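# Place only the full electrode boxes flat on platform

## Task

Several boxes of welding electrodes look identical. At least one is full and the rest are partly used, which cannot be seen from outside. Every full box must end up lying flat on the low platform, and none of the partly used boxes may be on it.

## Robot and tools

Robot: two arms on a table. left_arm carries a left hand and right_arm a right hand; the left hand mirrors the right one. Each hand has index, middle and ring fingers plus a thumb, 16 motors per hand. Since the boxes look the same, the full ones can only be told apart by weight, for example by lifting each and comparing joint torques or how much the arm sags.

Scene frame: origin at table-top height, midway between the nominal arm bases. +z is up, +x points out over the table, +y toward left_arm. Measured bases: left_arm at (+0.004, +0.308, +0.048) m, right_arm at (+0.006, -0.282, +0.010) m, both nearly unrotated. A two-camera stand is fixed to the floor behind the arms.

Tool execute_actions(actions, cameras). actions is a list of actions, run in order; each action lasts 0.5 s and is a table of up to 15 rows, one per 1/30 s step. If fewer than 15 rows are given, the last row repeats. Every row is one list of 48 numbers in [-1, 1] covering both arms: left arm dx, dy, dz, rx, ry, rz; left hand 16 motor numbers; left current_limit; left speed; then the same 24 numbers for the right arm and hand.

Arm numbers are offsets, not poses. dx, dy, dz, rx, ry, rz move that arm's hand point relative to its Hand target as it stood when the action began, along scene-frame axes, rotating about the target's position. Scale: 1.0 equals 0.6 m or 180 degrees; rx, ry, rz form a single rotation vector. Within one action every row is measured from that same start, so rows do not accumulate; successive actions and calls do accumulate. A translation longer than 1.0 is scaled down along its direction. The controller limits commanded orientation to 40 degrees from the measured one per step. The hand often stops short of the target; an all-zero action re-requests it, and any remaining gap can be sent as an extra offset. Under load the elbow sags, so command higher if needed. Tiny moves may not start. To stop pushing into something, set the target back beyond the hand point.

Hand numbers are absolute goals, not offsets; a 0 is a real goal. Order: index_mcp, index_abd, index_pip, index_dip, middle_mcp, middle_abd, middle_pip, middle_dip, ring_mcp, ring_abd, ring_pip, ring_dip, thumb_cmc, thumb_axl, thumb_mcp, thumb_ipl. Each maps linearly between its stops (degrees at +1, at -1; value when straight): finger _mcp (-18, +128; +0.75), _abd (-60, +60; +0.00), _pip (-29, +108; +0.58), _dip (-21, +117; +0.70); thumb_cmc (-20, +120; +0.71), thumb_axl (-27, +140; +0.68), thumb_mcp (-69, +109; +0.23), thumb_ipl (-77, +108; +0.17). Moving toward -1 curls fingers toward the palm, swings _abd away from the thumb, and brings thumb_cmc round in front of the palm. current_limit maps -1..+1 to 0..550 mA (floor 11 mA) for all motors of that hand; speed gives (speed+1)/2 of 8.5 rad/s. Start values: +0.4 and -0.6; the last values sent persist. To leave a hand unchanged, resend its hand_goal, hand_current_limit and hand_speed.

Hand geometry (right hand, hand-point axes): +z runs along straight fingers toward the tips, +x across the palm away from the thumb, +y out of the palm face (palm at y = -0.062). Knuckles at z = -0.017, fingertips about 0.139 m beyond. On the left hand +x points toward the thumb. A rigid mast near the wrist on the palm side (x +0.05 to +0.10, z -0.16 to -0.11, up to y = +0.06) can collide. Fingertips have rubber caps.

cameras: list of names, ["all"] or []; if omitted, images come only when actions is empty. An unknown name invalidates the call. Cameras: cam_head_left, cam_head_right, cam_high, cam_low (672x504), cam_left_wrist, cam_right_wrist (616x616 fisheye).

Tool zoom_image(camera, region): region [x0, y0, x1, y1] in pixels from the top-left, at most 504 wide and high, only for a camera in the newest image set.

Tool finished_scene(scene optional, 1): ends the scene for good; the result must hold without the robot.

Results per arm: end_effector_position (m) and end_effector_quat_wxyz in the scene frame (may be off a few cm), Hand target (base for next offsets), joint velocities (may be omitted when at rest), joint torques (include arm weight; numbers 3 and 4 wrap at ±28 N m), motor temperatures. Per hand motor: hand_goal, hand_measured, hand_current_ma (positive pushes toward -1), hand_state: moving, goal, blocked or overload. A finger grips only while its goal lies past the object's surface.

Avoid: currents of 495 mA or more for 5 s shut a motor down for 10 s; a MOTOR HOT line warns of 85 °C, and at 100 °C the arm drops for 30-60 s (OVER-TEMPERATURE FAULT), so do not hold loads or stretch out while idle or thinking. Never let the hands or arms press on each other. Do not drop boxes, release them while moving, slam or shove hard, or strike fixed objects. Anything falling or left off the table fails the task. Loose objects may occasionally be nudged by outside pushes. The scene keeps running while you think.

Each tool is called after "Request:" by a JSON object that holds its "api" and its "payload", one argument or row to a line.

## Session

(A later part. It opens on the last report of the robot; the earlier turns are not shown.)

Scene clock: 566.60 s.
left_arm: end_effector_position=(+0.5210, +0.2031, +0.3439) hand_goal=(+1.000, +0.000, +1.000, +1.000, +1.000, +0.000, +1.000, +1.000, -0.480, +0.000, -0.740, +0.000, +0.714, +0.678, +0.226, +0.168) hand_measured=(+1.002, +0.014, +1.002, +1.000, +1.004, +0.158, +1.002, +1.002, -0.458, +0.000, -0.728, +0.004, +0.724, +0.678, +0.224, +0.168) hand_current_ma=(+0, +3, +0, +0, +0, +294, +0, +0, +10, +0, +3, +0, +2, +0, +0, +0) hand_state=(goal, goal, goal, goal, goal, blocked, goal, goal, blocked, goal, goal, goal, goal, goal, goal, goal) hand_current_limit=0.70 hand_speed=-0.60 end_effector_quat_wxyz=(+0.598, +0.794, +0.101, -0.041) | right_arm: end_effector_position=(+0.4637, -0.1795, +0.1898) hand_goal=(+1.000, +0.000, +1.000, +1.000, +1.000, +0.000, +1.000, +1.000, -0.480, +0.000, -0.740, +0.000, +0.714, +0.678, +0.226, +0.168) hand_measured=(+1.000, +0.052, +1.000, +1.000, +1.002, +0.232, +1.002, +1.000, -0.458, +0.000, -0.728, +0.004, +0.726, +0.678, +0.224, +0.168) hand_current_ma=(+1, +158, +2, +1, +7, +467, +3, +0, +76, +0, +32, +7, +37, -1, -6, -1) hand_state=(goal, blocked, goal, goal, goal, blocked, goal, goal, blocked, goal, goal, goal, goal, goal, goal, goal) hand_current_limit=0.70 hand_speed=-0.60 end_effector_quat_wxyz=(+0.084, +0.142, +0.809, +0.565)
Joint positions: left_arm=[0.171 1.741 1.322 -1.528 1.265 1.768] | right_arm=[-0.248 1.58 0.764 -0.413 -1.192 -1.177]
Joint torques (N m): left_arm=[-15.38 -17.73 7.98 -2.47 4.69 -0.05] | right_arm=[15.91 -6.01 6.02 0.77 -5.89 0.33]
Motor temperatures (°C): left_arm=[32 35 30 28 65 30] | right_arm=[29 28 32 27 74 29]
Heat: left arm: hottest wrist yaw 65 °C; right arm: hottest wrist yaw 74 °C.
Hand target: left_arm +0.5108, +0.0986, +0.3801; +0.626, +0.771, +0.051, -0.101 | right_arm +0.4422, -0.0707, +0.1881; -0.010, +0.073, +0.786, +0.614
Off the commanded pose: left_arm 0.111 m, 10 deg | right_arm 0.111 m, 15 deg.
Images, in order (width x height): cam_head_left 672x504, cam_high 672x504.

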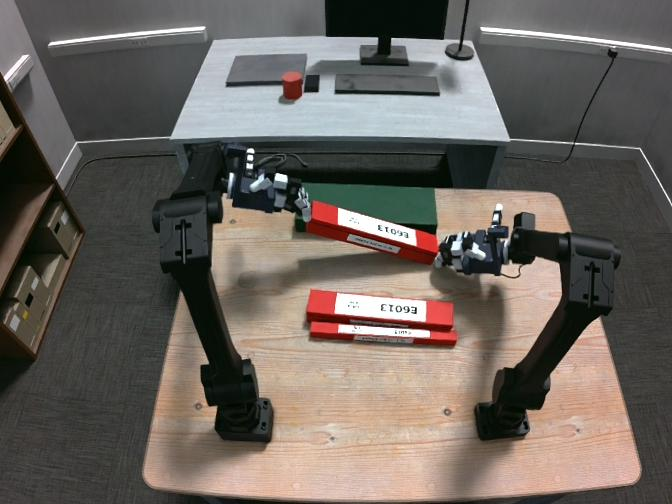

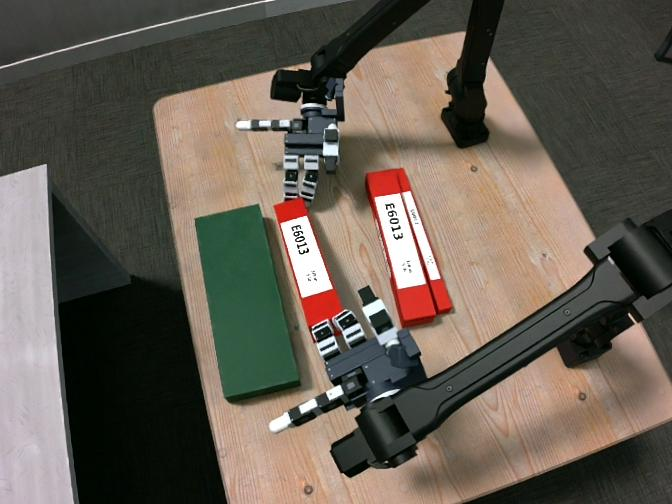

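Request:
{"api": "execute_actions", "payload": {
  "actions": [
    [[0.055,-0.01,0.03,0,0,0,1,0,1,1,1,0,1,1,-0.48,0,-0.74,0,0.714,0.678,0.226,0.168,0.7,-0.6,0.01,0.01,0,0,0,0,1,0,1,1,1,0,1,1,-0.48,0,-0.74,0,0.714,0.678,0.226,0.168,0.7,-0.6]],
    [[0.055,-0.01,0.02,0,0,0,1,0,1,1,1,0,1,1,-0.48,0,-0.74,0,0.714,0.678,0.226,0.168,0.7,-0.6,0,0,0,0,0,0,1,0,1,1,1,0,1,1,-0.48,0,-0.74,0,0.714,0.678,0.226,0.168,0.7,-0.6]]
  ],
  "cameras": ["cam_high","cam_head_left"]
}}

Request:
{"api": "zoom_image", "payload": {
  "camera": "cam_high",
  "region": [180, 150, 420, 420]
}}

Scene clock: 568.70 s.
left_arm: end_effector_position=(+0.5645, +0.0916, +0.4034) hand_goal=(+1.000, +0.000, +1.000, +1.000, +1.000, +0.000, +1.000, +1.000, -0.480, +0.000, -0.740, +0.000, +0.714, +0.678, +0.226, +0.168) hand_measured=(+1.000, +0.004, +1.000, +1.000, +1.000, +0.004, +1.000, +1.000, -0.458, +0.000, -0.728, +0.004, +0.724, +0.678, +0.226, +0.168) hand_current_ma=(+0, +0, +0, +0, +0, +0, +0, +0, +10, +0, +3, +0, +2, +0, +0, +0) hand_state=(goal, goal, goal, goal, goal, goal, goal, goal, blocked, goal, goal, goal, goal, goal, goal, goal) hand_current_limit=0.70 hand_speed=-0.60 end_effector_quat_wxyz=(+0.625, +0.771, +0.060, -0.108) | right_arm: end_effector_position=(+0.4455, -0.0620, +0.1960) hand_goal=(+1.000, +0.000, +1.000, +1.000, +1.000, +0.000, +1.000, +1.000, -0.480, +0.000, -0.740, +0.000, +0.714, +0.678, +0.226, +0.168) hand_measured=(+1.000, -0.002, +1.000, +1.000, +1.000, +0.002, +1.000, +1.000, -0.458, +0.000, -0.728, +0.004, +0.726, +0.678, +0.224, +0.168) hand_current_ma=(+0, -2, +0, +0, +0, +5, +0, +0, +76, +0, +32, +7, +34, -1, -5, -1) hand_state=(goal, goal, goal, goal, goal, goal, goal, goal, blocked, goal, goal, goal, goal, goal, goal, goal) hand_current_limit=0.70 hand_speed=-0.60 end_effector_quat_wxyz=(-0.007, +0.061, +0.787, +0.614)
Joint positions: left_arm=[-0.053 1.823 1.572 -1.534 1.37 1.54] | right_arm=[0.028 1.636 0.764 -0.159 -1.28 -0.921]
Joint torques (N m): left_arm=[1.08 -15.85 11.07 0.51 1.17 0.18] | right_arm=[-0.73 -8.23 5.71 1.85 -1.23 0.17]
Motor temperatures (°C): left_arm=[32 35 30 28 64 30] | right_arm=[29 28 32 27 73 29]
Heat: left arm: hottest wrist yaw 64 °C; right arm: hottest wrist yaw 73 °C.
Hand target: left_arm +0.5767, +0.0867, +0.4100; +0.626, +0.771, +0.052, -0.101 | right_arm +0.4482, -0.0646, +0.1880; -0.010, +0.073, +0.786, +0.614
Off the commanded pose: left_arm 0.015 m, 1 deg | right_arm 0.009 m, 1 deg.
Images, in order (width x height): cam_head_left 672x504, cam_high 672x504.

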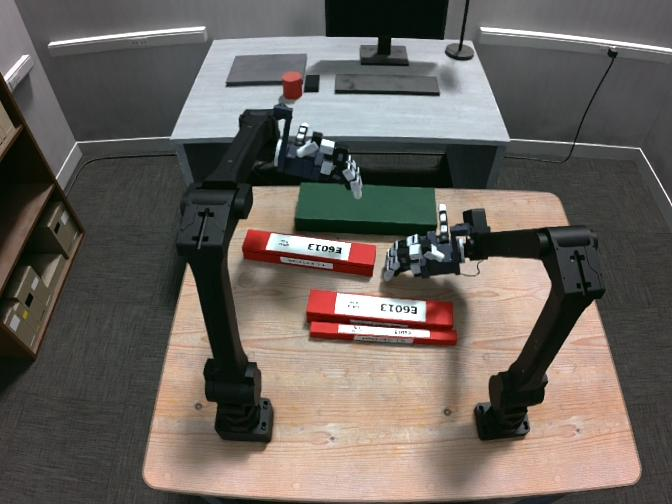

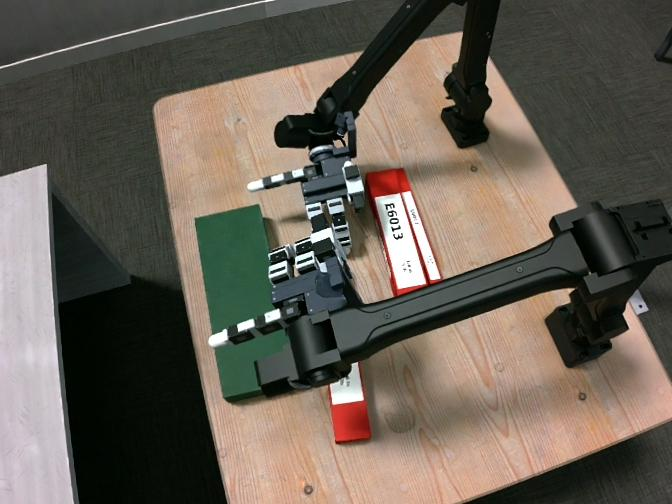

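Scaled by 1.867.

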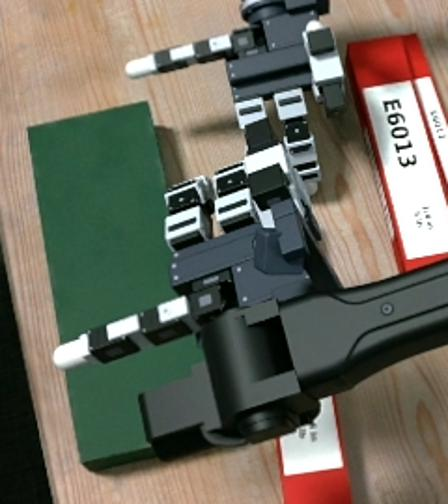

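Request:
{"api": "execute_actions", "payload": {
  "actions": [
    [[0,0.185,0,0,0,0,1,0,1,1,1,0,1,1,-0.48,0,-0.74,0,0.714,0.678,0.226,0.168,0.7,-0.6,0,-0.13,0,0,0,0,1,0,1,1,1,0,1,1,-0.48,0,-0.74,0,0.714,0.678,0.226,0.168,0.7,-0.6]],
    [[-0.02,0.185,0,0,0,0,1,0,1,1,1,0,1,1,-0.48,0,-0.74,0,0.714,0.678,0.226,0.168,0.7,-0.6,0,-0.13,0,0,0,0,1,0,1,1,1,0,1,1,-0.48,0,-0.74,0,0.714,0.678,0.226,0.168,0.7,-0.6]],
    [[-0.02,0.185,0,0,0,0,1,0,1,1,1,0,1,1,-0.48,0,-0.74,0,0.714,0.678,0.226,0.168,0.7,-0.6,0,0,0,0,0,0,1,0,1,1,1,0,1,1,-0.48,0,-0.74,0,0.714,0.678,0.226,0.168,0.7,-0.6]],
    [[0,0,-0.18,0,0,0,1,0,1,1,1,0,1,1,-0.48,0,-0.74,0,0.714,0.678,0.226,0.168,0.7,-0.6,0,0,0,0,0,0,1,0,1,1,1,0,1,1,-0.48,0,-0.74,0,0.714,0.678,0.226,0.168,0.7,-0.6]]
  ],
  "cameras": ["cam_high"]
}}

Scene clock: 578.13 s.
left_arm: end_effector_position=(+0.5494, +0.4193, +0.2904) hand_goal=(+1.000, +0.000, +1.000, +1.000, +1.000, +0.000, +1.000, +1.000, -0.480, +0.000, -0.740, +0.000, +0.714, +0.678, +0.226, +0.168) hand_measured=(+1.000, +0.004, +1.000, +1.000, +1.000, +0.004, +1.000, +1.000, -0.458, +0.000, -0.728, +0.004, +0.724, +0.678, +0.226, +0.168) hand_current_ma=(+0, +0, +0, +0, +0, +0, +0, +0, +10, +0, +3, +0, +2, +0, +0, +0) hand_state=(goal, goal, goal, goal, goal, goal, goal, goal, blocked, goal, goal, goal, goal, goal, goal, goal) hand_current_limit=0.70 hand_speed=-0.60 end_effector_quat_wxyz=(+0.568, +0.798, +0.195, +0.045) | right_arm: end_effector_position=(+0.4398, -0.2125, +0.1897) hand_goal=(+1.000, +0.000, +1.000, +1.000, +1.000, +0.000, +1.000, +1.000, -0.480, +0.000, -0.740, +0.000, +0.714, +0.678, +0.226, +0.168) hand_measured=(+0.996, +0.004, +0.992, +0.998, +1.000, +0.002, +1.000, +1.000, -0.458, +0.000, -0.728, +0.004, +0.726, +0.678, +0.224, +0.168) hand_current_ma=(-13, +6, -18, -5, +0, +5, +0, +0, +76, +0, +32, +7, +34, -1, -4, -1) hand_state=(goal, goal, goal, goal, goal, goal, goal, goal, blocked, goal, goal, goal, goal, goal, goal, goal) hand_current_limit=0.70 hand_speed=-0.60 end_effector_quat_wxyz=(-0.003, +0.087, +0.790, +0.607)
Joint positions: left_arm=[0.556 1.956 1.507 -1.684 1.143 2.015] | right_arm=[-0.35 1.805 0.998 -1.359 -1.246 -2.076]
Joint torques (N m): left_arm=[1.49 -18.2 8.49 -0.91 0.8 0.42] | right_arm=[-1.2 -8.76 7.38 -1.25 -1.07 -0.13]
Motor temperatures (°C): left_arm=[32 35 31 28 56 30] | right_arm=[29 28 32 27 64 29]
Heat: left arm: hottest wrist yaw 56 °C; right arm: hottest wrist yaw 64 °C.
Hand target: left_arm +0.5527, +0.4197, +0.3021; +0.626, +0.771, +0.051, -0.101 | right_arm +0.4483, -0.2206, +0.1880; -0.010, +0.072, +0.786, +0.614
Off the commanded pose: left_arm 0.012 m, 25 deg | right_arm 0.012 m, 2 deg.
joint sent to its limit (left arm) — joint 4 (wrist pitch), lower limit. The joint targets are off in orientation, not in position.
joint sent to its limit (right arm) — joint 6 (wrist roll), lower limit. The joint targets still meet the commanded pose.
Images, in order (width x height): cam_high 672x504.

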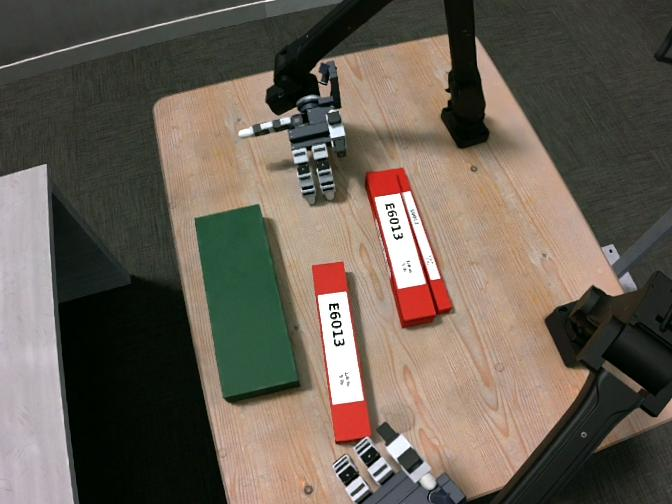

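Request:
{"api": "execute_actions", "payload": {
  "actions": [
    [[-0.045,0.035,0,0,0,0,1,0,1,1,1,0,1,1,-0.48,0,-0.74,0,0.714,0.678,0.226,0.168,0.7,-0.6,0,0,0,0,0,0,1,0,1,1,1,0,1,1,-0.48,0,-0.74,0,0.714,0.678,0.226,0.168,0.7,-0.6]],
    [[0,0,-0.17,0,0,0,1,0,1,1,1,0,1,1,-0.48,0,-0.74,0,0.714,0.678,0.226,0.168,0.7,-0.6,0,0,0,0,0,0,1,0,1,1,1,0,1,1,-0.48,0,-0.74,0,0.714,0.678,0.226,0.168,0.7,-0.6]]
  ],
  "cameras": ["cam_high","cam_head_left"]
}}

Request:
{"api": "zoom_image", "payload": {
  "camera": "cam_high",
  "region": [240, 250, 480, 504]
}}

Scene clock: 580.13 s.
left_arm: end_effector_position=(+0.5217, +0.4391, +0.1933) hand_goal=(+1.000, +0.000, +1.000, +1.000, +1.000, +0.000, +1.000, +1.000, -0.480, +0.000, -0.740, +0.000, +0.714, +0.678, +0.226, +0.168) hand_measured=(+1.000, +0.004, +1.000, +1.000, +1.000, +0.004, +1.000, +1.000, -0.458, +0.000, -0.728, +0.004, +0.724, +0.678, +0.226, +0.168) hand_current_ma=(+0, +0, +0, +0, +0, +0, +0, +0, +10, +0, +3, +0, +2, +0, +0, +0) hand_state=(goal, goal, goal, goal, goal, goal, goal, goal, blocked, goal, goal, goal, goal, goal, goal, goal) hand_current_limit=0.70 hand_speed=-0.60 end_effector_quat_wxyz=(+0.542, +0.812, +0.213, -0.030) | right_arm: end_effector_position=(+0.4397, -0.2125, +0.1897) hand_goal=(+1.000, +0.000, +1.000, +1.000, +1.000, +0.000, +1.000, +1.000, -0.480, +0.000, -0.740, +0.000, +0.714, +0.678, +0.226, +0.168) hand_measured=(+0.996, +0.004, +0.992, +0.998, +1.000, +0.002, +1.000, +1.000, -0.458, +0.000, -0.728, +0.004, +0.726, +0.678, +0.224, +0.168) hand_current_ma=(-13, +6, -18, -5, +0, +5, +0, +0, +76, +0, +32, +7, +34, -1, -4, -1) hand_state=(goal, goal, goal, goal, goal, goal, goal, goal, blocked, goal, goal, goal, goal, goal, goal, goal) hand_current_limit=0.70 hand_speed=-0.60 end_effector_quat_wxyz=(-0.003, +0.087, +0.790, +0.607)
Joint positions: left_arm=[0.614 2.092 1.473 -1.684 0.987 2.081] | right_arm=[-0.35 1.805 0.998 -1.359 -1.246 -2.076]
Joint torques (N m): left_arm=[1.44 -18.55 7.16 -1.29 0.64 0.45] | right_arm=[-1.2 -8.88 7.39 -1.26 -1.07 -0.13]
Motor temperatures (°C): left_arm=[32 35 31 28 55 30] | right_arm=[29 28 32 27 63 29]
Heat: left arm: hottest wrist yaw 55 °C; right arm: hottest wrist yaw 63 °C.
Hand target: left_arm +0.5257, +0.4407, +0.2002; +0.626, +0.771, +0.051, -0.101 | right_arm +0.4483, -0.2207, +0.1880; -0.010, +0.072, +0.786, +0.614
Off the commanded pose: left_arm 0.008 m, 23 deg | right_arm 0.012 m, 2 deg.
joint sent to its limit (left arm) — joint 4 (wrist pitch), lower limit; joint 6 (wrist roll), upper limit. The joint targets are off in orientation, not in position.
joint sent to its limit (right arm) — joint 6 (wrist roll), lower limit. The joint targets still meet the commanded pose.
Images, in order (width x height): cam_head_left 672x504, cam_high 672x504.

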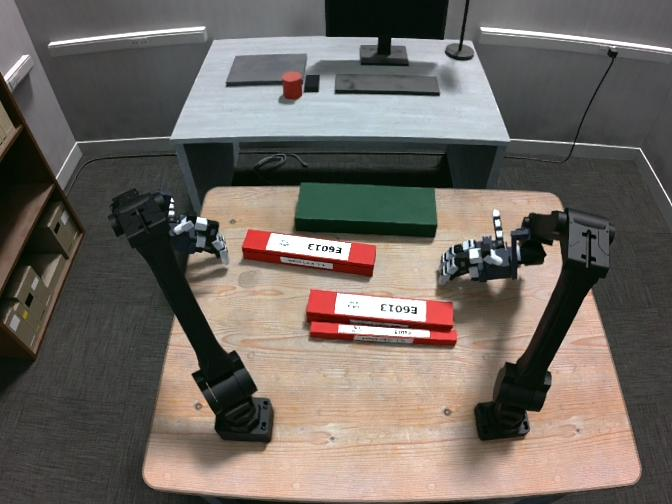

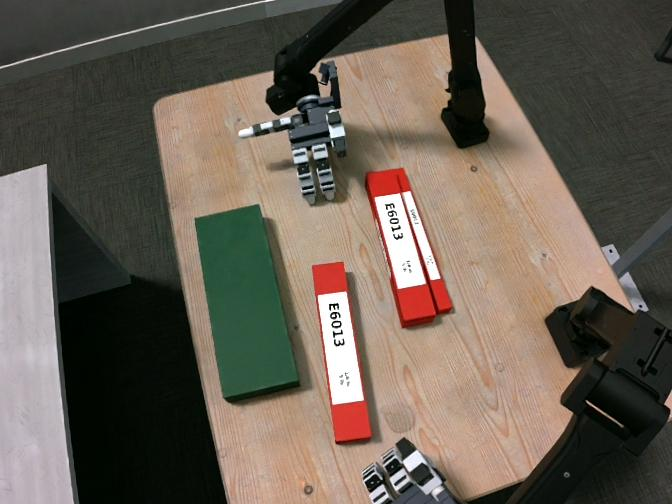

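Scaled by 1.984.

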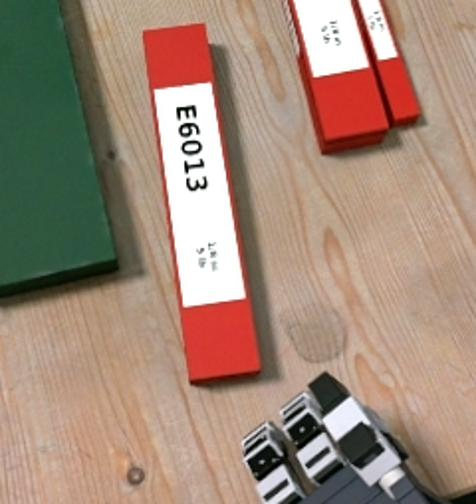

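Request:
{"api": "execute_actions", "payload": {
  "actions": [
    [[0.075,-0.04,0,0,0,0,1,0,1,1,1,0,1,1,-0.48,0,-0.74,0,0.714,0.678,0.226,0.168,0.7,-0.6,0,0,0,0,0,0,1,0,1,1,1,0,1,1,-0.48,0,-0.74,0,0.714,0.678,0.226,0.168,0.7,-0.6]],
    [[0,-0.08,0,0,0,0,1,0,1,1,1,0,1,1,-0.48,0,-0.74,0,0.714,0.678,0.226,0.168,0.7,-0.6,0,0,0,0,0,0,1,0,1,1,1,0,1,1,-0.48,0,-0.74,0,0.714,0.678,0.226,0.168,0.7,-0.6]],
    [[-0.015,-0.08,0,0,0,0,1,0,1,1,1,0,1,1,-0.48,0,-0.74,0,0.714,0.678,0.226,0.168,0.7,-0.6,0,0,0,0,0,0,1,0,1,1,1,0,1,1,-0.48,0,-0.74,0,0.714,0.678,0.226,0.168,0.7,-0.6]],
    [[-0.015,-0.08,0,0,0,0,1,0,1,1,1,0,1,1,-0.48,0,-0.74,0,0.714,0.678,0.226,0.168,0.7,-0.6,0,0,0,0,0,0,1,0,1,1,1,0,1,1,-0.48,0,-0.74,0,0.714,0.678,0.226,0.168,0.7,-0.6]]
  ],
  "cameras": ["cam_high"]
}}

Request:
{"api": "zoom_image", "payload": {
  "camera": "cam_high",
  "region": [180, 150, 420, 420]
}}

Scene clock: 583.03 s.
left_arm: end_effector_position=(+0.5556, +0.2837, +0.1944) hand_goal=(+1.000, +0.000, +1.000, +1.000, +1.000, +0.000, +1.000, +1.000, -0.480, +0.000, -0.740, +0.000, +0.714, +0.678, +0.226, +0.168) hand_measured=(+1.000, +0.004, +1.000, +1.000, +1.000, +0.006, +1.000, +1.000, -0.458, +0.000, -0.728, +0.004, +0.724, +0.678, +0.226, +0.168) hand_current_ma=(+0, +0, +0, +0, +0, +1, +0, +0, +10, +0, +3, +0, +2, +0, +0, +0) hand_state=(goal, goal, goal, goal, goal, goal, goal, goal, blocked, goal, goal, goal, goal, goal, goal, goal) hand_current_limit=0.70 hand_speed=-0.60 end_effector_quat_wxyz=(+0.592, +0.793, +0.121, -0.076) | right_arm: end_effector_position=(+0.4397, -0.2125, +0.1897) hand_goal=(+1.000, +0.000, +1.000, +1.000, +1.000, +0.000, +1.000, +1.000, -0.480, +0.000, -0.740, +0.000, +0.714, +0.678, +0.226, +0.168) hand_measured=(+0.996, +0.004, +0.992, +0.998, +1.000, +0.002, +1.000, +1.000, -0.458, +0.000, -0.728, +0.004, +0.726, +0.678, +0.224, +0.168) hand_current_ma=(-13, +6, -18, -5, +0, +5, +0, +0, +76, +0, +32, +7, +34, -1, -4, -1) hand_state=(goal, goal, goal, goal, goal, goal, goal, goal, blocked, goal, goal, goal, goal, goal, goal, goal) hand_current_limit=0.70 hand_speed=-0.60 end_effector_quat_wxyz=(-0.003, +0.087, +0.790, +0.607)
Joint positions: left_arm=[0.312 2.129 1.456 -1.656 1.162 2.093] | right_arm=[-0.35 1.805 0.998 -1.359 -1.246 -2.076]
Joint torques (N m): left_arm=[0.03 -19.9 4.56 -0.57 0.92 0.32] | right_arm=[-1.2 -8.82 7.39 -1.26 -1.06 -0.13]
Motor temperatures (°C): left_arm=[32 35 31 28 54 30] | right_arm=[29 28 32 27 62 29]
Heat: left arm: hottest wrist yaw 54 °C; right arm: hottest wrist yaw 62 °C.
Hand target: left_arm +0.5528, +0.2728, +0.2003; +0.626, +0.771, +0.051, -0.100 | right_arm +0.4483, -0.2207, +0.1880; -0.010, +0.072, +0.786, +0.614
Off the commanded pose: left_arm 0.013 m, 10 deg | right_arm 0.012 m, 2 deg.
joint sent to its limit (left arm) — joint 6 (wrist roll), upper limit. The joint targets are off in orientation, not in position.
joint sent to its limit (right arm) — joint 6 (wrist roll), lower limit. The joint targets still meet the commanded pose.
Images, in order (width x height): cam_high 672x504.

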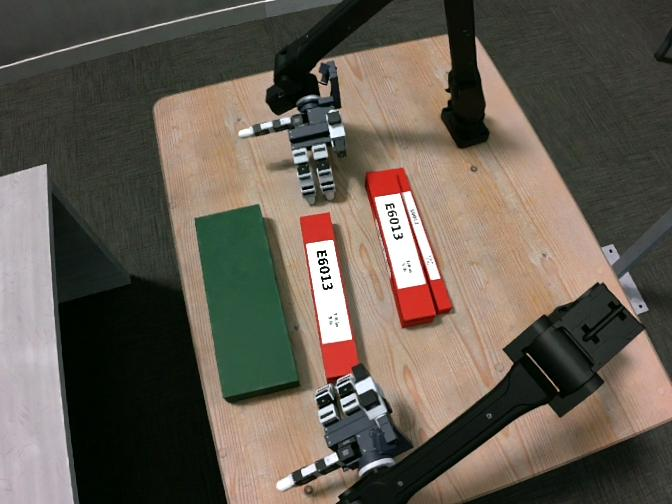

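Scaled by 1.867.

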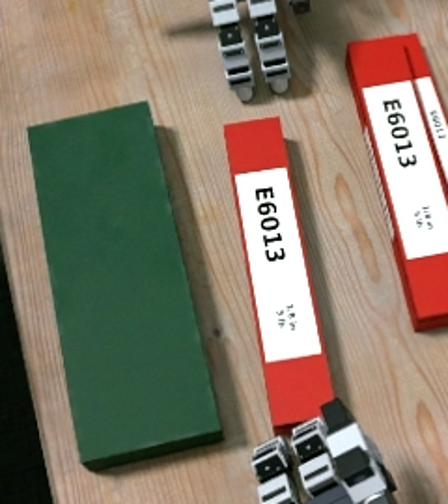

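Request:
{"api": "execute_actions", "payload": {
  "actions": [
    [[-0.035,-0.05,0,0,0,0,1,0,1,1,1,0,1,1,-0.48,0,-0.74,0,0.714,0.678,0.226,0.168,0.7,-0.6,0,0,0,0,0,0,1,0,1,1,1,0,1,1,-0.48,0,-0.74,0,0.714,0.678,0.226,0.168,0.7,-0.6]],
    [[-0.035,-0.03,0,0,0,0,1,0,1,1,1,0,1,1,-0.48,0,-0.74,0,0.714,0.678,0.226,0.168,0.7,-0.6,0,0.02,0,0,0,0,1,0,1,1,1,0,1,1,-0.48,0,-0.74,0,0.714,0.678,0.226,0.168,0.7,-0.6]]
  ],
  "cameras": ["cam_high"]
}}

Request:
{"api": "zoom_image", "payload": {
  "camera": "cam_high",
  "region": [180, 150, 420, 420]
}}

Scene clock: 584.90 s.
left_arm: end_effector_position=(+0.5156, +0.2392, +0.1933) hand_goal=(+1.000, +0.000, +1.000, +1.000, +1.000, +0.000, +1.000, +1.000, -0.480, +0.000, -0.740, +0.000, +0.714, +0.678, +0.226, +0.168) hand_measured=(+1.000, +0.004, +1.000, +1.000, +1.000, +0.016, +1.000, +1.000, -0.458, +0.000, -0.728, +0.004, +0.724, +0.678, +0.226, +0.168) hand_current_ma=(+0, +0, +0, +0, +0, +3, +0, +0, +10, +0, +3, +0, +2, +0, +0, +0) hand_state=(goal, goal, goal, goal, goal, goal, goal, goal, blocked, goal, goal, goal, goal, goal, goal, goal) hand_current_limit=0.70 hand_speed=-0.60 end_effector_quat_wxyz=(+0.605, +0.786, +0.103, -0.080) | right_arm: end_effector_position=(+0.4406, -0.2116, +0.1899) hand_goal=(+1.000, +0.000, +1.000, +1.000, +1.000, +0.000, +1.000, +1.000, -0.480, +0.000, -0.740, +0.000, +0.714, +0.678, +0.226, +0.168) hand_measured=(+0.998, -0.004, +0.998, +1.000, +1.000, +0.002, +1.000, +1.000, -0.458, +0.000, -0.728, +0.004, +0.726, +0.678, +0.224, +0.168) hand_current_ma=(-3, -7, -3, -2, +0, +5, +0, +0, +76, +0, +32, +7, +34, -1, -4, -1) hand_state=(goal, goal, goal, goal, goal, goal, goal, goal, blocked, goal, goal, goal, goal, goal, goal, goal) hand_current_limit=0.70 hand_speed=-0.60 end_effector_quat_wxyz=(-0.003, +0.088, +0.787, +0.610)
Joint positions: left_arm=[0.247 2.054 1.289 -1.558 1.213 2.093] | right_arm=[-0.347 1.809 0.998 -1.359 -1.256 -2.076]
Joint torques (N m): left_arm=[-0.79 -18.61 4.04 -0.51 0.96 0.32] | right_arm=[0.79 -8.7 7.43 -1.05 -1.28 -0.13]
Motor temperatures (°C): left_arm=[32 35 31 28 53 30] | right_arm=[29 28 32 27 61 29]
Heat: left arm: hottest wrist yaw 53 °C; right arm: hottest wrist yaw 61 °C.
Hand target: left_arm +0.5107, +0.2246, +0.2002; +0.626, +0.771, +0.051, -0.101 | right_arm +0.4483, -0.2087, +0.1881; -0.010, +0.072, +0.786, +0.614
Off the commanded pose: left_arm 0.017 m, 7 deg | right_arm 0.008 m, 2 deg.
joint sent to its limit (left arm) — joint 6 (wrist roll), upper limit. The joint targets are off in orientation, not in position.
joint sent to its limit (right arm) — joint 6 (wrist roll), lower limit. The joint targets still meet the commanded pose.
Images, in order (width x height): cam_high 672x504.

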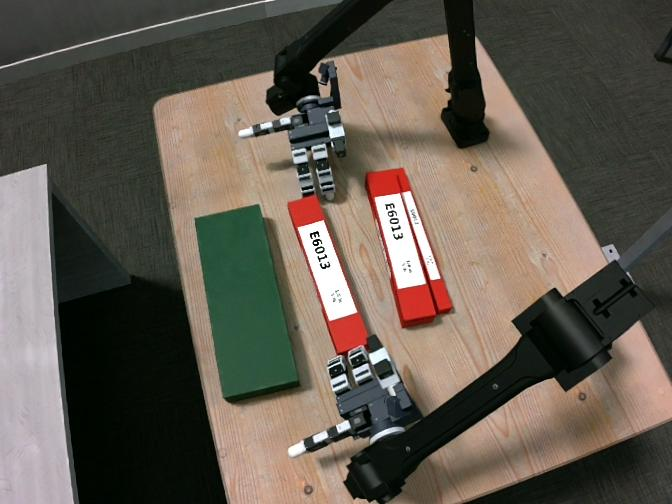

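Scaled by 1.867.

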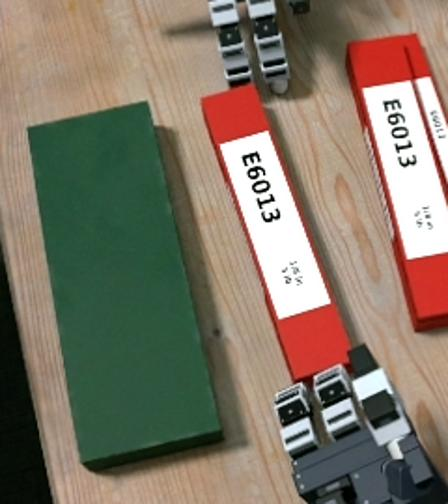

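Request:
{"api": "execute_actions", "payload": {
  "actions": [
    [[0,0.06,0,0,0,0,1,0,1,1,1,0,1,1,-0.48,0,-0.74,0,0.714,0.678,0.226,0.168,0.7,-0.6,0,-0.06,0,0,0,0,1,0,1,1,1,0,1,1,-0.48,0,-0.74,0,0.714,0.678,0.226,0.168,0.7,-0.6]],
    [[-0.02,0,-0.005,0,0,0,1,0,1,1,1,0,1,1,-0.48,0,-0.74,0,0.714,0.678,0.226,0.168,0.7,-0.6,0.05,0,0,0,0,0,1,0,1,1,1,0,1,1,-0.48,0,-0.74,0,0.714,0.678,0.226,0.168,0.7,-0.6]],
    [[0,-0.06,0,0,0,0,1,0,1,1,1,0,1,1,-0.48,0,-0.74,0,0.714,0.678,0.226,0.168,0.7,-0.6,0.008,0.09,0,0,0,0,1,0,1,1,1,0,1,1,-0.48,0,-0.74,0,0.714,0.678,0.226,0.168,0.7,-0.6]],
    [[0,-0.04,0,0,0,0,1,0,1,1,1,0,1,1,-0.48,0,-0.74,0,0.714,0.678,0.226,0.168,0.7,-0.6,-0.04,0.03,0,0,0,0,1,0,1,1,1,0,1,1,-0.48,0,-0.74,0,0.714,0.678,0.226,0.168,0.7,-0.6]]
  ],
  "cameras": ["cam_high"]
}}

Request:
{"api": "zoom_image", "payload": {
  "camera": "cam_high",
  "region": [180, 150, 420, 420]
}}

Scene clock: 588.23 s.
left_arm: end_effector_position=(+0.5005, +0.2383, +0.1892) hand_goal=(+1.000, +0.000, +1.000, +1.000, +1.000, +0.000, +1.000, +1.000, -0.480, +0.000, -0.740, +0.000, +0.714, +0.678, +0.226, +0.168) hand_measured=(+1.000, +0.004, +1.000, +1.000, +1.002, -0.032, +1.002, +1.000, -0.458, +0.000, -0.728, +0.004, +0.724, +0.678, +0.224, +0.168) hand_current_ma=(+0, +0, +0, +0, +0, -14, +0, +0, +10, +0, +3, +0, +2, +0, +0, +0) hand_state=(goal, goal, goal, goal, goal, blocked, goal, goal, blocked, goal, goal, goal, goal, goal, goal, goal) hand_current_limit=0.70 hand_speed=-0.60 end_effector_quat_wxyz=(+0.601, +0.789, +0.102, -0.078) | right_arm: end_effector_position=(+0.4673, -0.2041, +0.1932) hand_goal=(+1.000, +0.000, +1.000, +1.000, +1.000, +0.000, +1.000, +1.000, -0.480, +0.000, -0.740, +0.000, +0.714, +0.678, +0.226, +0.168) hand_measured=(+1.000, -0.002, +0.998, +0.998, +1.002, +0.016, +1.002, +1.000, -0.458, +0.000, -0.728, +0.004, +0.726, +0.678, +0.224, +0.168) hand_current_ma=(+0, -5, -4, -5, +3, +41, +2, +1, +76, +0, +32, +7, +34, -1, -6, -1) hand_state=(goal, goal, goal, goal, goal, goal, goal, goal, blocked, goal, goal, goal, goal, goal, goal, goal) hand_current_limit=0.70 hand_speed=-0.60 end_effector_quat_wxyz=(+0.021, +0.080, +0.791, +0.607)
Joint positions: left_arm=[0.254 2.03 1.237 -1.522 1.201 2.092] | right_arm=[-0.312 1.809 1.036 -1.206 -1.28 -1.928]
Joint torques (N m): left_arm=[-5.3 -17.32 4.18 -0.53 2.62 0.32] | right_arm=[4.78 -10.58 3.75 -0.14 -2.18 0.22]
Motor temperatures (°C): left_arm=[32 35 31 28 52 29] | right_arm=[29 28 32 27 60 29]
Heat: left arm: hottest wrist yaw 52 °C; right arm: hottest wrist yaw 60 °C.
Hand target: left_arm +0.4987, +0.2006, +0.1971; +0.626, +0.771, +0.052, -0.101 | right_arm +0.4591, -0.1726, +0.1881; -0.010, +0.072, +0.786, +0.614
Off the commanded pose: left_arm 0.038 m, 7 deg | right_arm 0.033 m, 4 deg.
joint sent to its limit (left arm) — joint 6 (wrist roll), upper limit. The joint targets are off in orientation, not in position.
Images, in order (width x height): cam_high 672x504.

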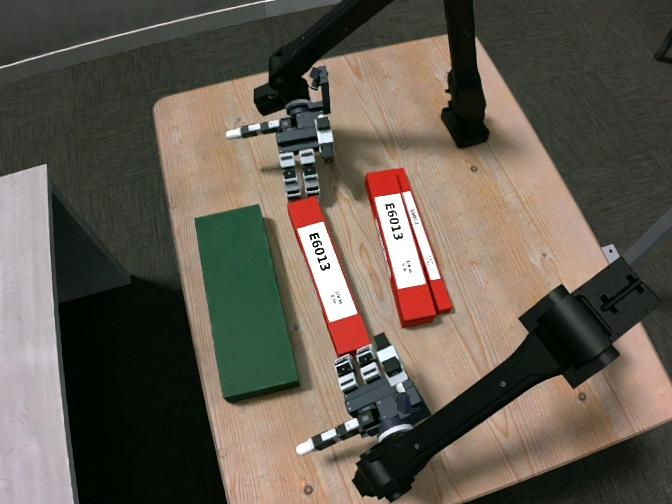

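Scaled by 1.867.

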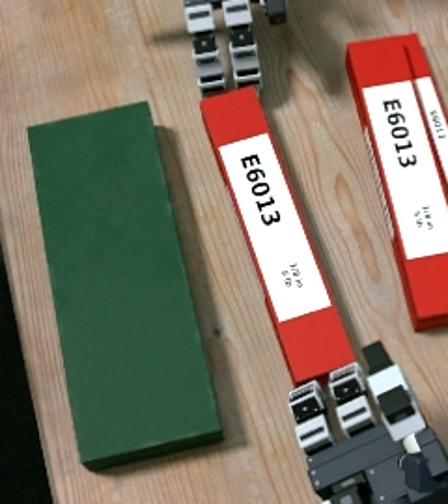

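Request:
{"api": "execute_actions", "payload": {
  "actions": [
    [[0,-0.01,0,0,0,0,1,0,1,1,1,0,1,1,-0.48,0,-0.74,0,0.714,0.678,0.226,0.168,0.7,-0.6,-0.045,0,0,0,0,0,1,0,1,1,1,0,1,1,-0.48,0,-0.74,0,0.714,0.678,0.226,0.168,0.7,-0.6]],
    [[0,-0.01,0,0,0,0,1,0,1,1,1,0,1,1,-0.48,0,-0.74,0,0.714,0.678,0.226,0.168,0.7,-0.6,-0.02,0.01,0,0,0,0,1,0,1,1,1,0,1,1,-0.48,0,-0.74,0,0.714,0.678,0.226,0.168,0.7,-0.6]]
  ],
  "cameras": ["cam_high","cam_head_left"]
}}

Request:
{"api": "zoom_image", "payload": {
  "camera": "cam_high",
  "region": [180, 150, 420, 420]
}}

Request:
{"api": "zoom_image", "payload": {
  "camera": "cam_head_left",
  "region": [260, 170, 500, 290]
}}

Scene clock: 590.10 s.
left_arm: end_effector_position=(+0.5044, +0.2397, +0.1918) hand_goal=(+1.000, +0.000, +1.000, +1.000, +1.000, +0.000, +1.000, +1.000, -0.480, +0.000, -0.740, +0.000, +0.714, +0.678, +0.226, +0.168) hand_measured=(+1.000, +0.004, +1.000, +1.000, +1.002, +0.044, +1.002, +1.000, -0.458, +0.000, -0.728, +0.004, +0.724, +0.678, +0.224, +0.168) hand_current_ma=(+0, +0, +0, +0, +0, +26, +0, +0, +10, +0, +3, +0, +2, +0, +0, +0) hand_state=(goal, goal, goal, goal, goal, blocked, goal, goal, blocked, goal, goal, goal, goal, goal, goal, goal) hand_current_limit=0.70 hand_speed=-0.60 end_effector_quat_wxyz=(+0.608, +0.785, +0.099, -0.061) | right_arm: end_effector_position=(+0.4316, -0.1960, +0.1936) hand_goal=(+1.000, +0.000, +1.000, +1.000, +1.000, +0.000, +1.000, +1.000, -0.480, +0.000, -0.740, +0.000, +0.714, +0.678, +0.226, +0.168) hand_measured=(+1.000, -0.002, +1.000, +1.000, +1.002, +0.070, +1.002, +1.000, -0.458, +0.000, -0.728, +0.004, +0.726, +0.678, +0.224, +0.168) hand_current_ma=(+0, -4, +0, +0, +5, +230, +3, +1, +76, +0, +32, +7, +34, -1, -6, -1) hand_state=(goal, goal, goal, goal, goal, blocked, goal, goal, blocked, goal, goal, goal, goal, goal, goal, goal) hand_current_limit=0.70 hand_speed=-0.60 end_effector_quat_wxyz=(+0.028, +0.072, +0.797, +0.600)
Joint positions: left_arm=[0.253 2.03 1.237 -1.495 1.229 2.093] | right_arm=[-0.316 1.729 0.928 -1.159 -1.264 -1.935]
Joint torques (N m): left_arm=[-7.24 -17.14 4.07 -1.29 2.15 0.32] | right_arm=[4.78 -9.23 2.86 -0.47 -2.8 0.25]
Motor temperatures (°C): left_arm=[32 35 31 28 52 29] | right_arm=[29 28 32 27 60 29]
Heat: left arm: hottest wrist yaw 52 °C; right arm: hottest wrist yaw 60 °C.
Hand target: left_arm +0.4987, +0.1887, +0.1971; +0.626, +0.771, +0.051, -0.101 | right_arm +0.4201, -0.1667, +0.1881; -0.010, +0.072, +0.786, +0.614
Off the commanded pose: left_arm 0.052 m, 8 deg | right_arm 0.032 m, 5 deg.
joint sent to its limit (left arm) — joint 6 (wrist roll), upper limit. The joint targets are off in position and orientation.
Images, in order (width x height): cam_head_left 672x504, cam_high 672x504.

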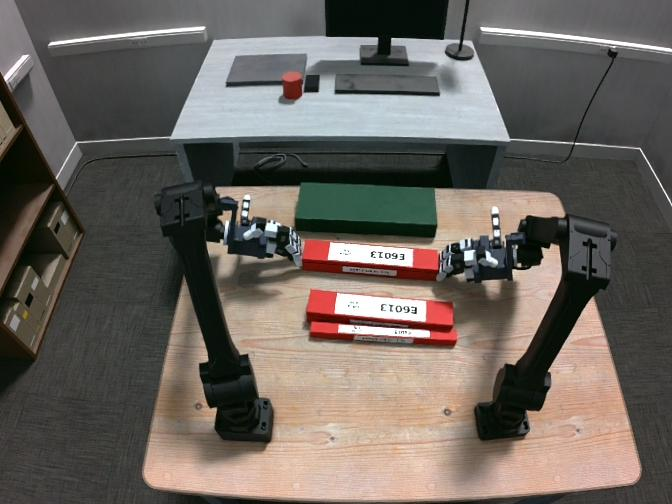

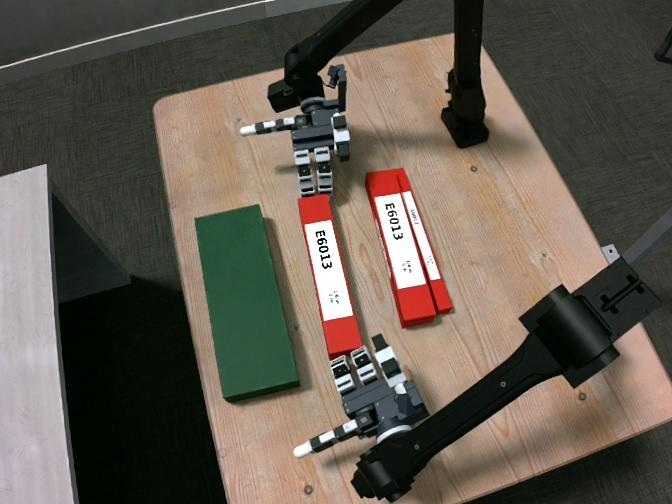

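Scaled by 1.867.

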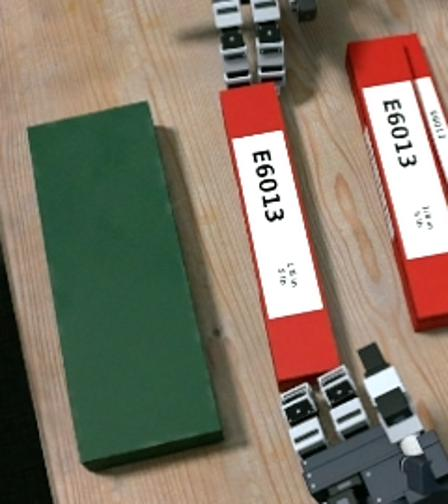

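Scaled by 2.100.

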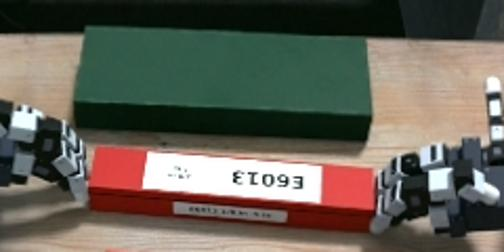

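Request:
{"api": "execute_actions", "payload": {
  "actions": [
    [[-0.035,-0.01,0,0,0,0,1,0,1,1,1,0,1,1,-0.48,0,-0.74,0,0.714,0.678,0.226,0.168,0.7,-0.6,0.012,0.01,0,0,0,0,1,0,1,1,1,0,1,1,-0.48,0,-0.74,0,0.714,0.678,0.226,0.168,0.7,-0.6]],
    [[0.005,-0.05,0,0,0,0,1,0,1,1,1,0,1,1,-0.48,0,-0.74,0,0.714,0.678,0.226,0.168,0.7,-0.6,-0.005,0.05,0,0,0,0,1,0,1,1,1,0,1,1,-0.48,0,-0.74,0,0.714,0.678,0.226,0.168,0.7,-0.6]]
  ],
  "cameras": ["cam_high"]
}}

Request:
{"api": "zoom_image", "payload": {
  "camera": "cam_high",
  "region": [180, 150, 420, 420]
}}

Scene clock: 592.50 s.
left_arm: end_effector_position=(+0.4947, +0.2369, +0.1948) hand_goal=(+1.000, +0.000, +1.000, +1.000, +1.000, +0.000, +1.000, +1.000, -0.480, +0.000, -0.740, +0.000, +0.714, +0.678, +0.226, +0.168) hand_measured=(+1.000, +0.004, +1.000, +1.000, +1.004, +0.086, +1.002, +1.002, -0.458, +0.000, -0.728, +0.004, +0.724, +0.678, +0.224, +0.168) hand_current_ma=(+0, +0, +0, +0, +0, +93, +0, +0, +10, +0, +3, +0, +2, +0, +0, +0) hand_state=(goal, goal, goal, goal, goal, blocked, goal, goal, blocked, goal, goal, goal, goal, goal, goal, goal) hand_current_limit=0.70 hand_speed=-0.60 end_effector_quat_wxyz=(+0.608, +0.787, +0.089, -0.045) | right_arm: end_effector_position=(+0.4390, -0.1936, +0.1937) hand_goal=(+1.000, +0.000, +1.000, +1.000, +1.000, +0.000, +1.000, +1.000, -0.480, +0.000, -0.740, +0.000, +0.714, +0.678, +0.226, +0.168) hand_measured=(+1.000, -0.002, +1.000, +1.000, +1.004, +0.002, +1.002, +1.002, -0.458, +0.000, -0.728, +0.004, +0.726, +0.678, +0.224, +0.168) hand_current_ma=(+0, -4, +0, +0, +7, +6, +5, +2, +76, +0, +32, +7, +34, -1, -6, -1) hand_state=(goal, goal, goal, goal, goal, goal, goal, goal, blocked, goal, goal, goal, goal, goal, goal, goal) hand_current_limit=0.70 hand_speed=-0.60 end_effector_quat_wxyz=(+0.040, +0.099, +0.800, +0.590)
Joint positions: left_arm=[0.253 2.001 1.198 -1.449 1.235 2.093] | right_arm=[-0.305 1.668 0.874 -0.949 -1.261 -1.695]
Joint torques (N m): left_arm=[-12.63 -16.26 2.29 -1.51 3.31 0.32] | right_arm=[10.17 -8.12 3.56 0.36 -3.84 0.19]
Motor temperatures (°C): left_arm=[32 35 31 28 53 29] | right_arm=[29 28 32 27 61 29]
Heat: left arm: hottest wrist yaw 53 °C; right arm: hottest wrist yaw 61 °C.
Hand target: left_arm +0.4807, +0.1528, +0.1971; +0.626, +0.771, +0.051, -0.101 | right_arm +0.4242, -0.1307, +0.1880; -0.010, +0.073, +0.786, +0.614
Off the commanded pose: left_arm 0.085 m, 8 deg | right_arm 0.065 m, 7 deg.
joint sent to its limit (left arm) — joint 6 (wrist roll), upper limit. The joint targets are off in position, not in orientation.
Images, in order (width x height): cam_high 672x504.

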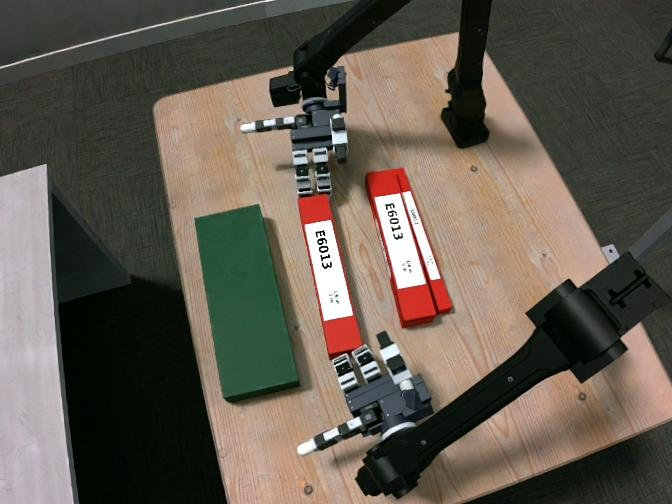

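Scaled by 1.867.

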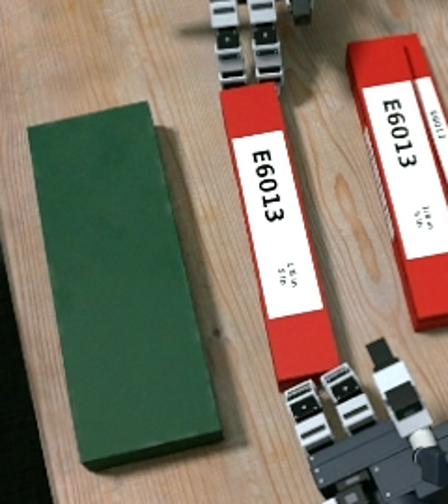

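Request:
{"api": "execute_actions", "payload": {
  "actions": [
    [[-0.012,-0.05,0.03,0,0,0,1,0,1,1,1,0,1,1,-0.48,0,-0.74,0,0.714,0.678,0.226,0.168,0.7,-0.6,-0.01,0.05,0,0,0,0,1,0,1,1,1,0,1,1,-0.48,0,-0.74,0,0.714,0.678,0.226,0.168,0.7,-0.6]],
    [[0.008,-0.01,0.04,0,0,0,1,0,1,1,1,0,1,1,-0.48,0,-0.74,0,0.714,0.678,0.226,0.168,0.7,-0.6,0,0.01,0,0,0,0,1,0,1,1,1,0,1,1,-0.48,0,-0.74,0,0.714,0.678,0.226,0.168,0.7,-0.6]],
    [[0.008,0,0.04,0,0,0,1,0,1,1,1,0,1,1,-0.48,0,-0.74,0,0.714,0.678,0.226,0.168,0.7,-0.6,0,0,0,0,0,0,1,0,1,1,1,0,1,1,-0.48,0,-0.74,0,0.714,0.678,0.226,0.168,0.7,-0.6]]
  ],
  "cameras": ["cam_high"]
}}

Request:
{"api": "zoom_image", "payload": {
  "camera": "cam_high",
  "region": [180, 150, 420, 420]
}}

Scene clock: 595.20 s.
left_arm: end_effector_position=(+0.4928, +0.2243, +0.2074) hand_goal=(+1.000, +0.000, +1.000, +1.000, +1.000, +0.000, +1.000, +1.000, -0.480, +0.000, -0.740, +0.000, +0.714, +0.678, +0.226, +0.168) hand_measured=(+1.000, +0.004, +1.000, +1.000, +1.006, +0.172, +1.004, +1.002, -0.458, +0.000, -0.728, +0.004, +0.724, +0.678, +0.224, +0.168) hand_current_ma=(+0, +0, +0, +0, +1, +348, +0, +0, +10, +0, +3, +0, +2, +0, +0, +0) hand_state=(goal, goal, goal, goal, goal, blocked, goal, goal, blocked, goal, goal, goal, goal, goal, goal, goal) hand_current_limit=0.70 hand_speed=-0.60 end_effector_quat_wxyz=(+0.586, +0.804, +0.090, -0.045) | right_arm: end_effector_position=(+0.4458, -0.1857, +0.1950) hand_goal=(+1.000, +0.000, +1.000, +1.000, +1.000, +0.000, +1.000, +1.000, -0.480, +0.000, -0.740, +0.000, +0.714, +0.678, +0.226, +0.168) hand_measured=(+1.000, -0.002, +1.000, +1.000, +1.004, +0.072, +1.004, +1.002, -0.458, +0.000, -0.728, +0.004, +0.726, +0.678, +0.224, +0.168) hand_current_ma=(+0, -4, +0, +0, +10, +238, +7, +2, +76, +0, +32, +7, +34, -1, -6, -1) hand_state=(goal, goal, goal, goal, goal, blocked, goal, goal, blocked, goal, goal, goal, goal, goal, goal, goal) hand_current_limit=0.70 hand_speed=-0.60 end_effector_quat_wxyz=(+0.072, +0.123, +0.806, +0.574)
Joint positions: left_arm=[0.23 1.922 1.167 -1.354 1.201 1.952] | right_arm=[-0.277 1.581 0.783 -0.609 -1.23 -1.371]
Joint torques (N m): left_arm=[-16.62 -21.07 4.33 -3.93 6.15 -0.11] | right_arm=[13.86 -7 3.44 0.64 -5.04 0.27]
Motor temperatures (°C): left_arm=[32 36 31 28 57 30] | right_arm=[29 28 32 27 64 29]
Heat: left arm: hottest wrist yaw 57 °C; right arm: hottest wrist yaw 64 °C.
Hand target: left_arm +0.4831, +0.1167, +0.2632; +0.626, +0.771, +0.051, -0.101 | right_arm +0.4182, -0.0946, +0.1881; -0.010, +0.072, +0.786, +0.614
Off the commanded pose: left_arm 0.122 m, 10 deg | right_arm 0.095 m, 12 deg.
Images, in order (width x height): cam_high 672x504.

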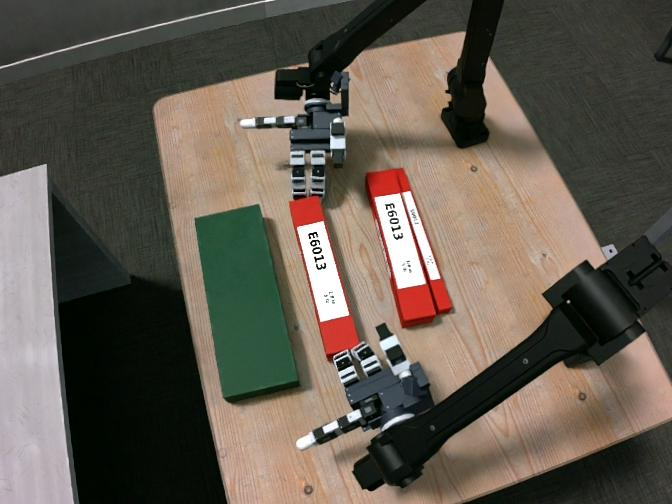

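Scaled by 1.867.

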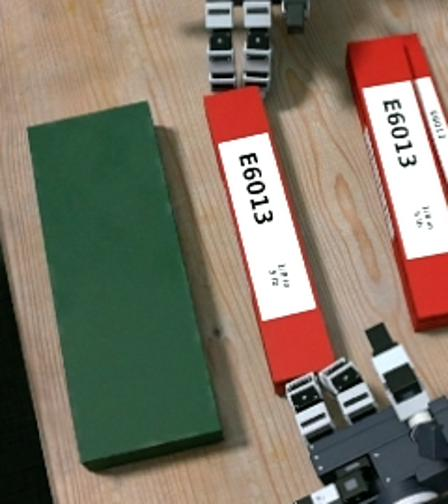

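Request:
{"api": "zoom_image", "payload": {
  "camera": "cam_high",
  "region": [310, 320, 400, 390]
}}

Request:
{"api": "execute_actions", "payload": {
  "actions": [
    [[0.0,0.03,-0.11,0,0,0,1,0,1,1,1,0,1,1,-0.48,0,-0.74,0,0.714,0.678,0.226,0.168,0.7,-0.6,0,-0.03,0,0,0,0,1,0,1,1,1,0,1,1,-0.48,0,-0.74,0,0.714,0.678,0.226,0.168,0.7,-0.6]],
    [[0,0.1,0,0,0,0,1,0,1,1,1,0,1,1,-0.48,0,-0.74,0,0.714,0.678,0.226,0.168,0.7,-0.6,0,-0.09,0,0,0,0,1,0,1,1,1,0,1,1,-0.48,0,-0.74,0,0.714,0.678,0.226,0.168,0.7,-0.6]]
  ],
  "cameras": ["cam_left_wrist","cam_high","cam_right_wrist"]
}}

Scaled by 5.600.

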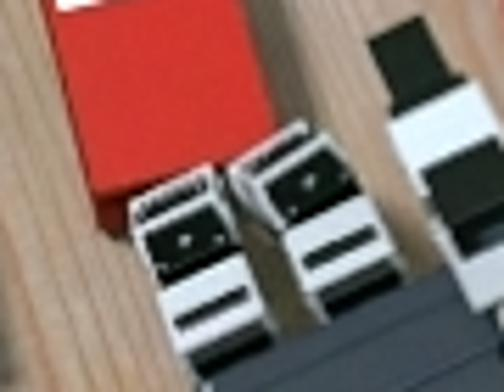

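Scene clock: 601.83 s.
left_arm: end_effector_position=(+0.4876, +0.2302, +0.1976) hand_goal=(+1.000, +0.000, +1.000, +1.000, +1.000, +0.000, +1.000, +1.000, -0.480, +0.000, -0.740, +0.000, +0.714, +0.678, +0.226, +0.168) hand_measured=(+1.000, +0.004, +1.000, +1.000, +1.002, +0.172, +1.002, +1.002, -0.458, +0.000, -0.728, +0.004, +0.724, +0.678, +0.224, +0.168) hand_current_ma=(+0, +0, +0, +0, +0, +348, +0, +0, +10, +0, +3, +0, +2, +0, +0, +0) hand_state=(goal, goal, goal, goal, goal, blocked, goal, goal, blocked, goal, goal, goal, goal, goal, goal, goal) hand_current_limit=0.70 hand_speed=-0.60 end_effector_quat_wxyz=(+0.600, +0.795, +0.075, -0.044) | right_arm: end_effector_position=(+0.4261, -0.1937, +0.1939) hand_goal=(+1.000, +0.000, +1.000, +1.000, +1.000, +0.000, +1.000, +1.000, -0.480, +0.000, -0.740, +0.000, +0.714, +0.678, +0.226, +0.168) hand_measured=(+1.002, +0.060, +1.002, +1.000, +1.000, +0.004, +1.000, +1.000, -0.458, +0.000, -0.728, +0.004, +0.726, +0.678, +0.224, +0.168) hand_current_ma=(+4, +187, +2, +1, +0, +7, +0, +0, +76, +0, +32, +7, +35, -1, -7, -1) hand_state=(goal, blocked, goal, goal, goal, goal, goal, goal, blocked, goal, goal, goal, goal, goal, goal, goal) hand_current_limit=0.70 hand_speed=-0.60 end_effector_quat_wxyz=(+0.044, +0.091, +0.796, +0.597)
Joint positions: left_arm=[0.243 1.979 1.185 -1.434 1.214 2.093] | right_arm=[-0.313 1.664 0.851 -0.98 -1.277 -1.763]
Joint torques (N m): left_arm=[-4.89 -14.92 4.36 -2.93 2.42 0.31] | right_arm=[4.66 -7.3 5.18 -1.76 -3.01 -0.11]
Motor temperatures (°C): left_arm=[32 36 30 28 67 30] | right_arm=[29 28 32 27 70 29]
Heat: left arm: hottest wrist yaw 67 °C; right arm: hottest wrist yaw 70 °C.
Hand target: left_arm +0.4831, +0.1948, +0.1972; +0.626, +0.771, +0.051, -0.100 | right_arm +0.4182, -0.1666, +0.1880; -0.010, +0.072, +0.786, +0.614
Off the commanded pose: left_arm 0.036 m, 8 deg | right_arm 0.029 m, 7 deg.
joint sent to its limit (left arm) — joint 6 (wrist roll), upper limit. The joint targets are off in orientation, not in position.
Images, in order (width x height): cam_high 672x504, cam_left_wrist 616x616, cam_right_wrist 616x616.

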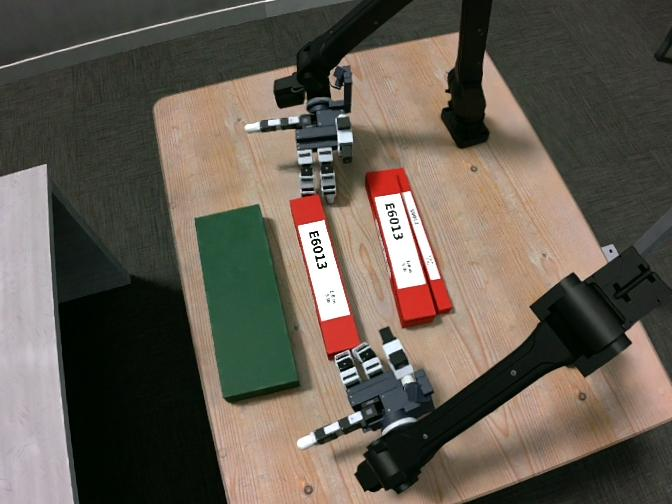

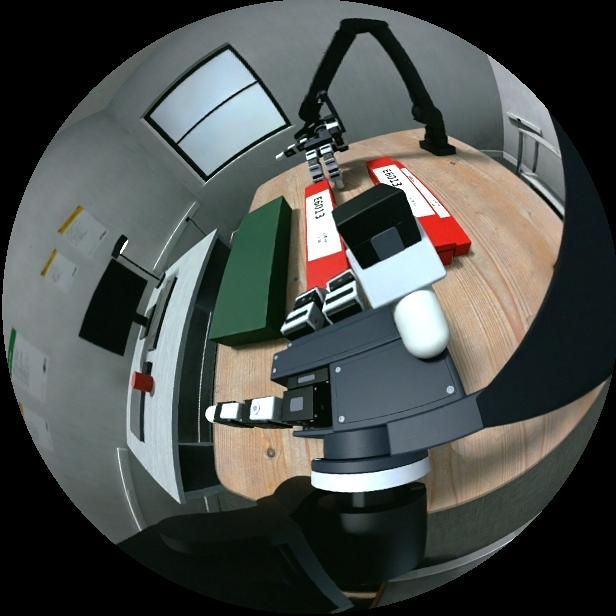

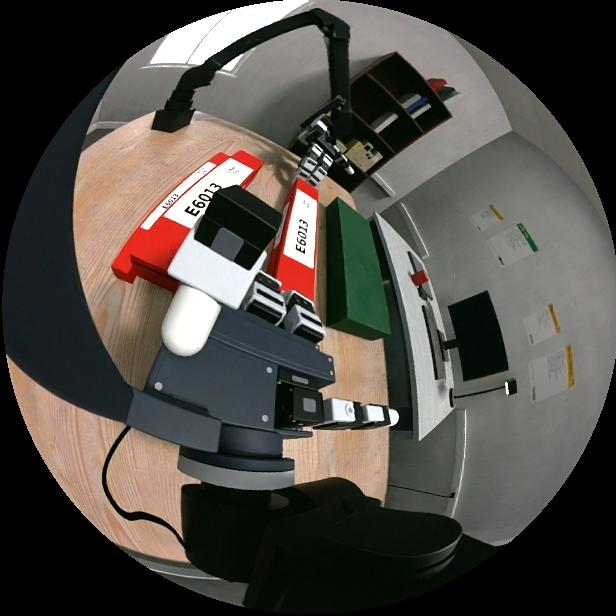

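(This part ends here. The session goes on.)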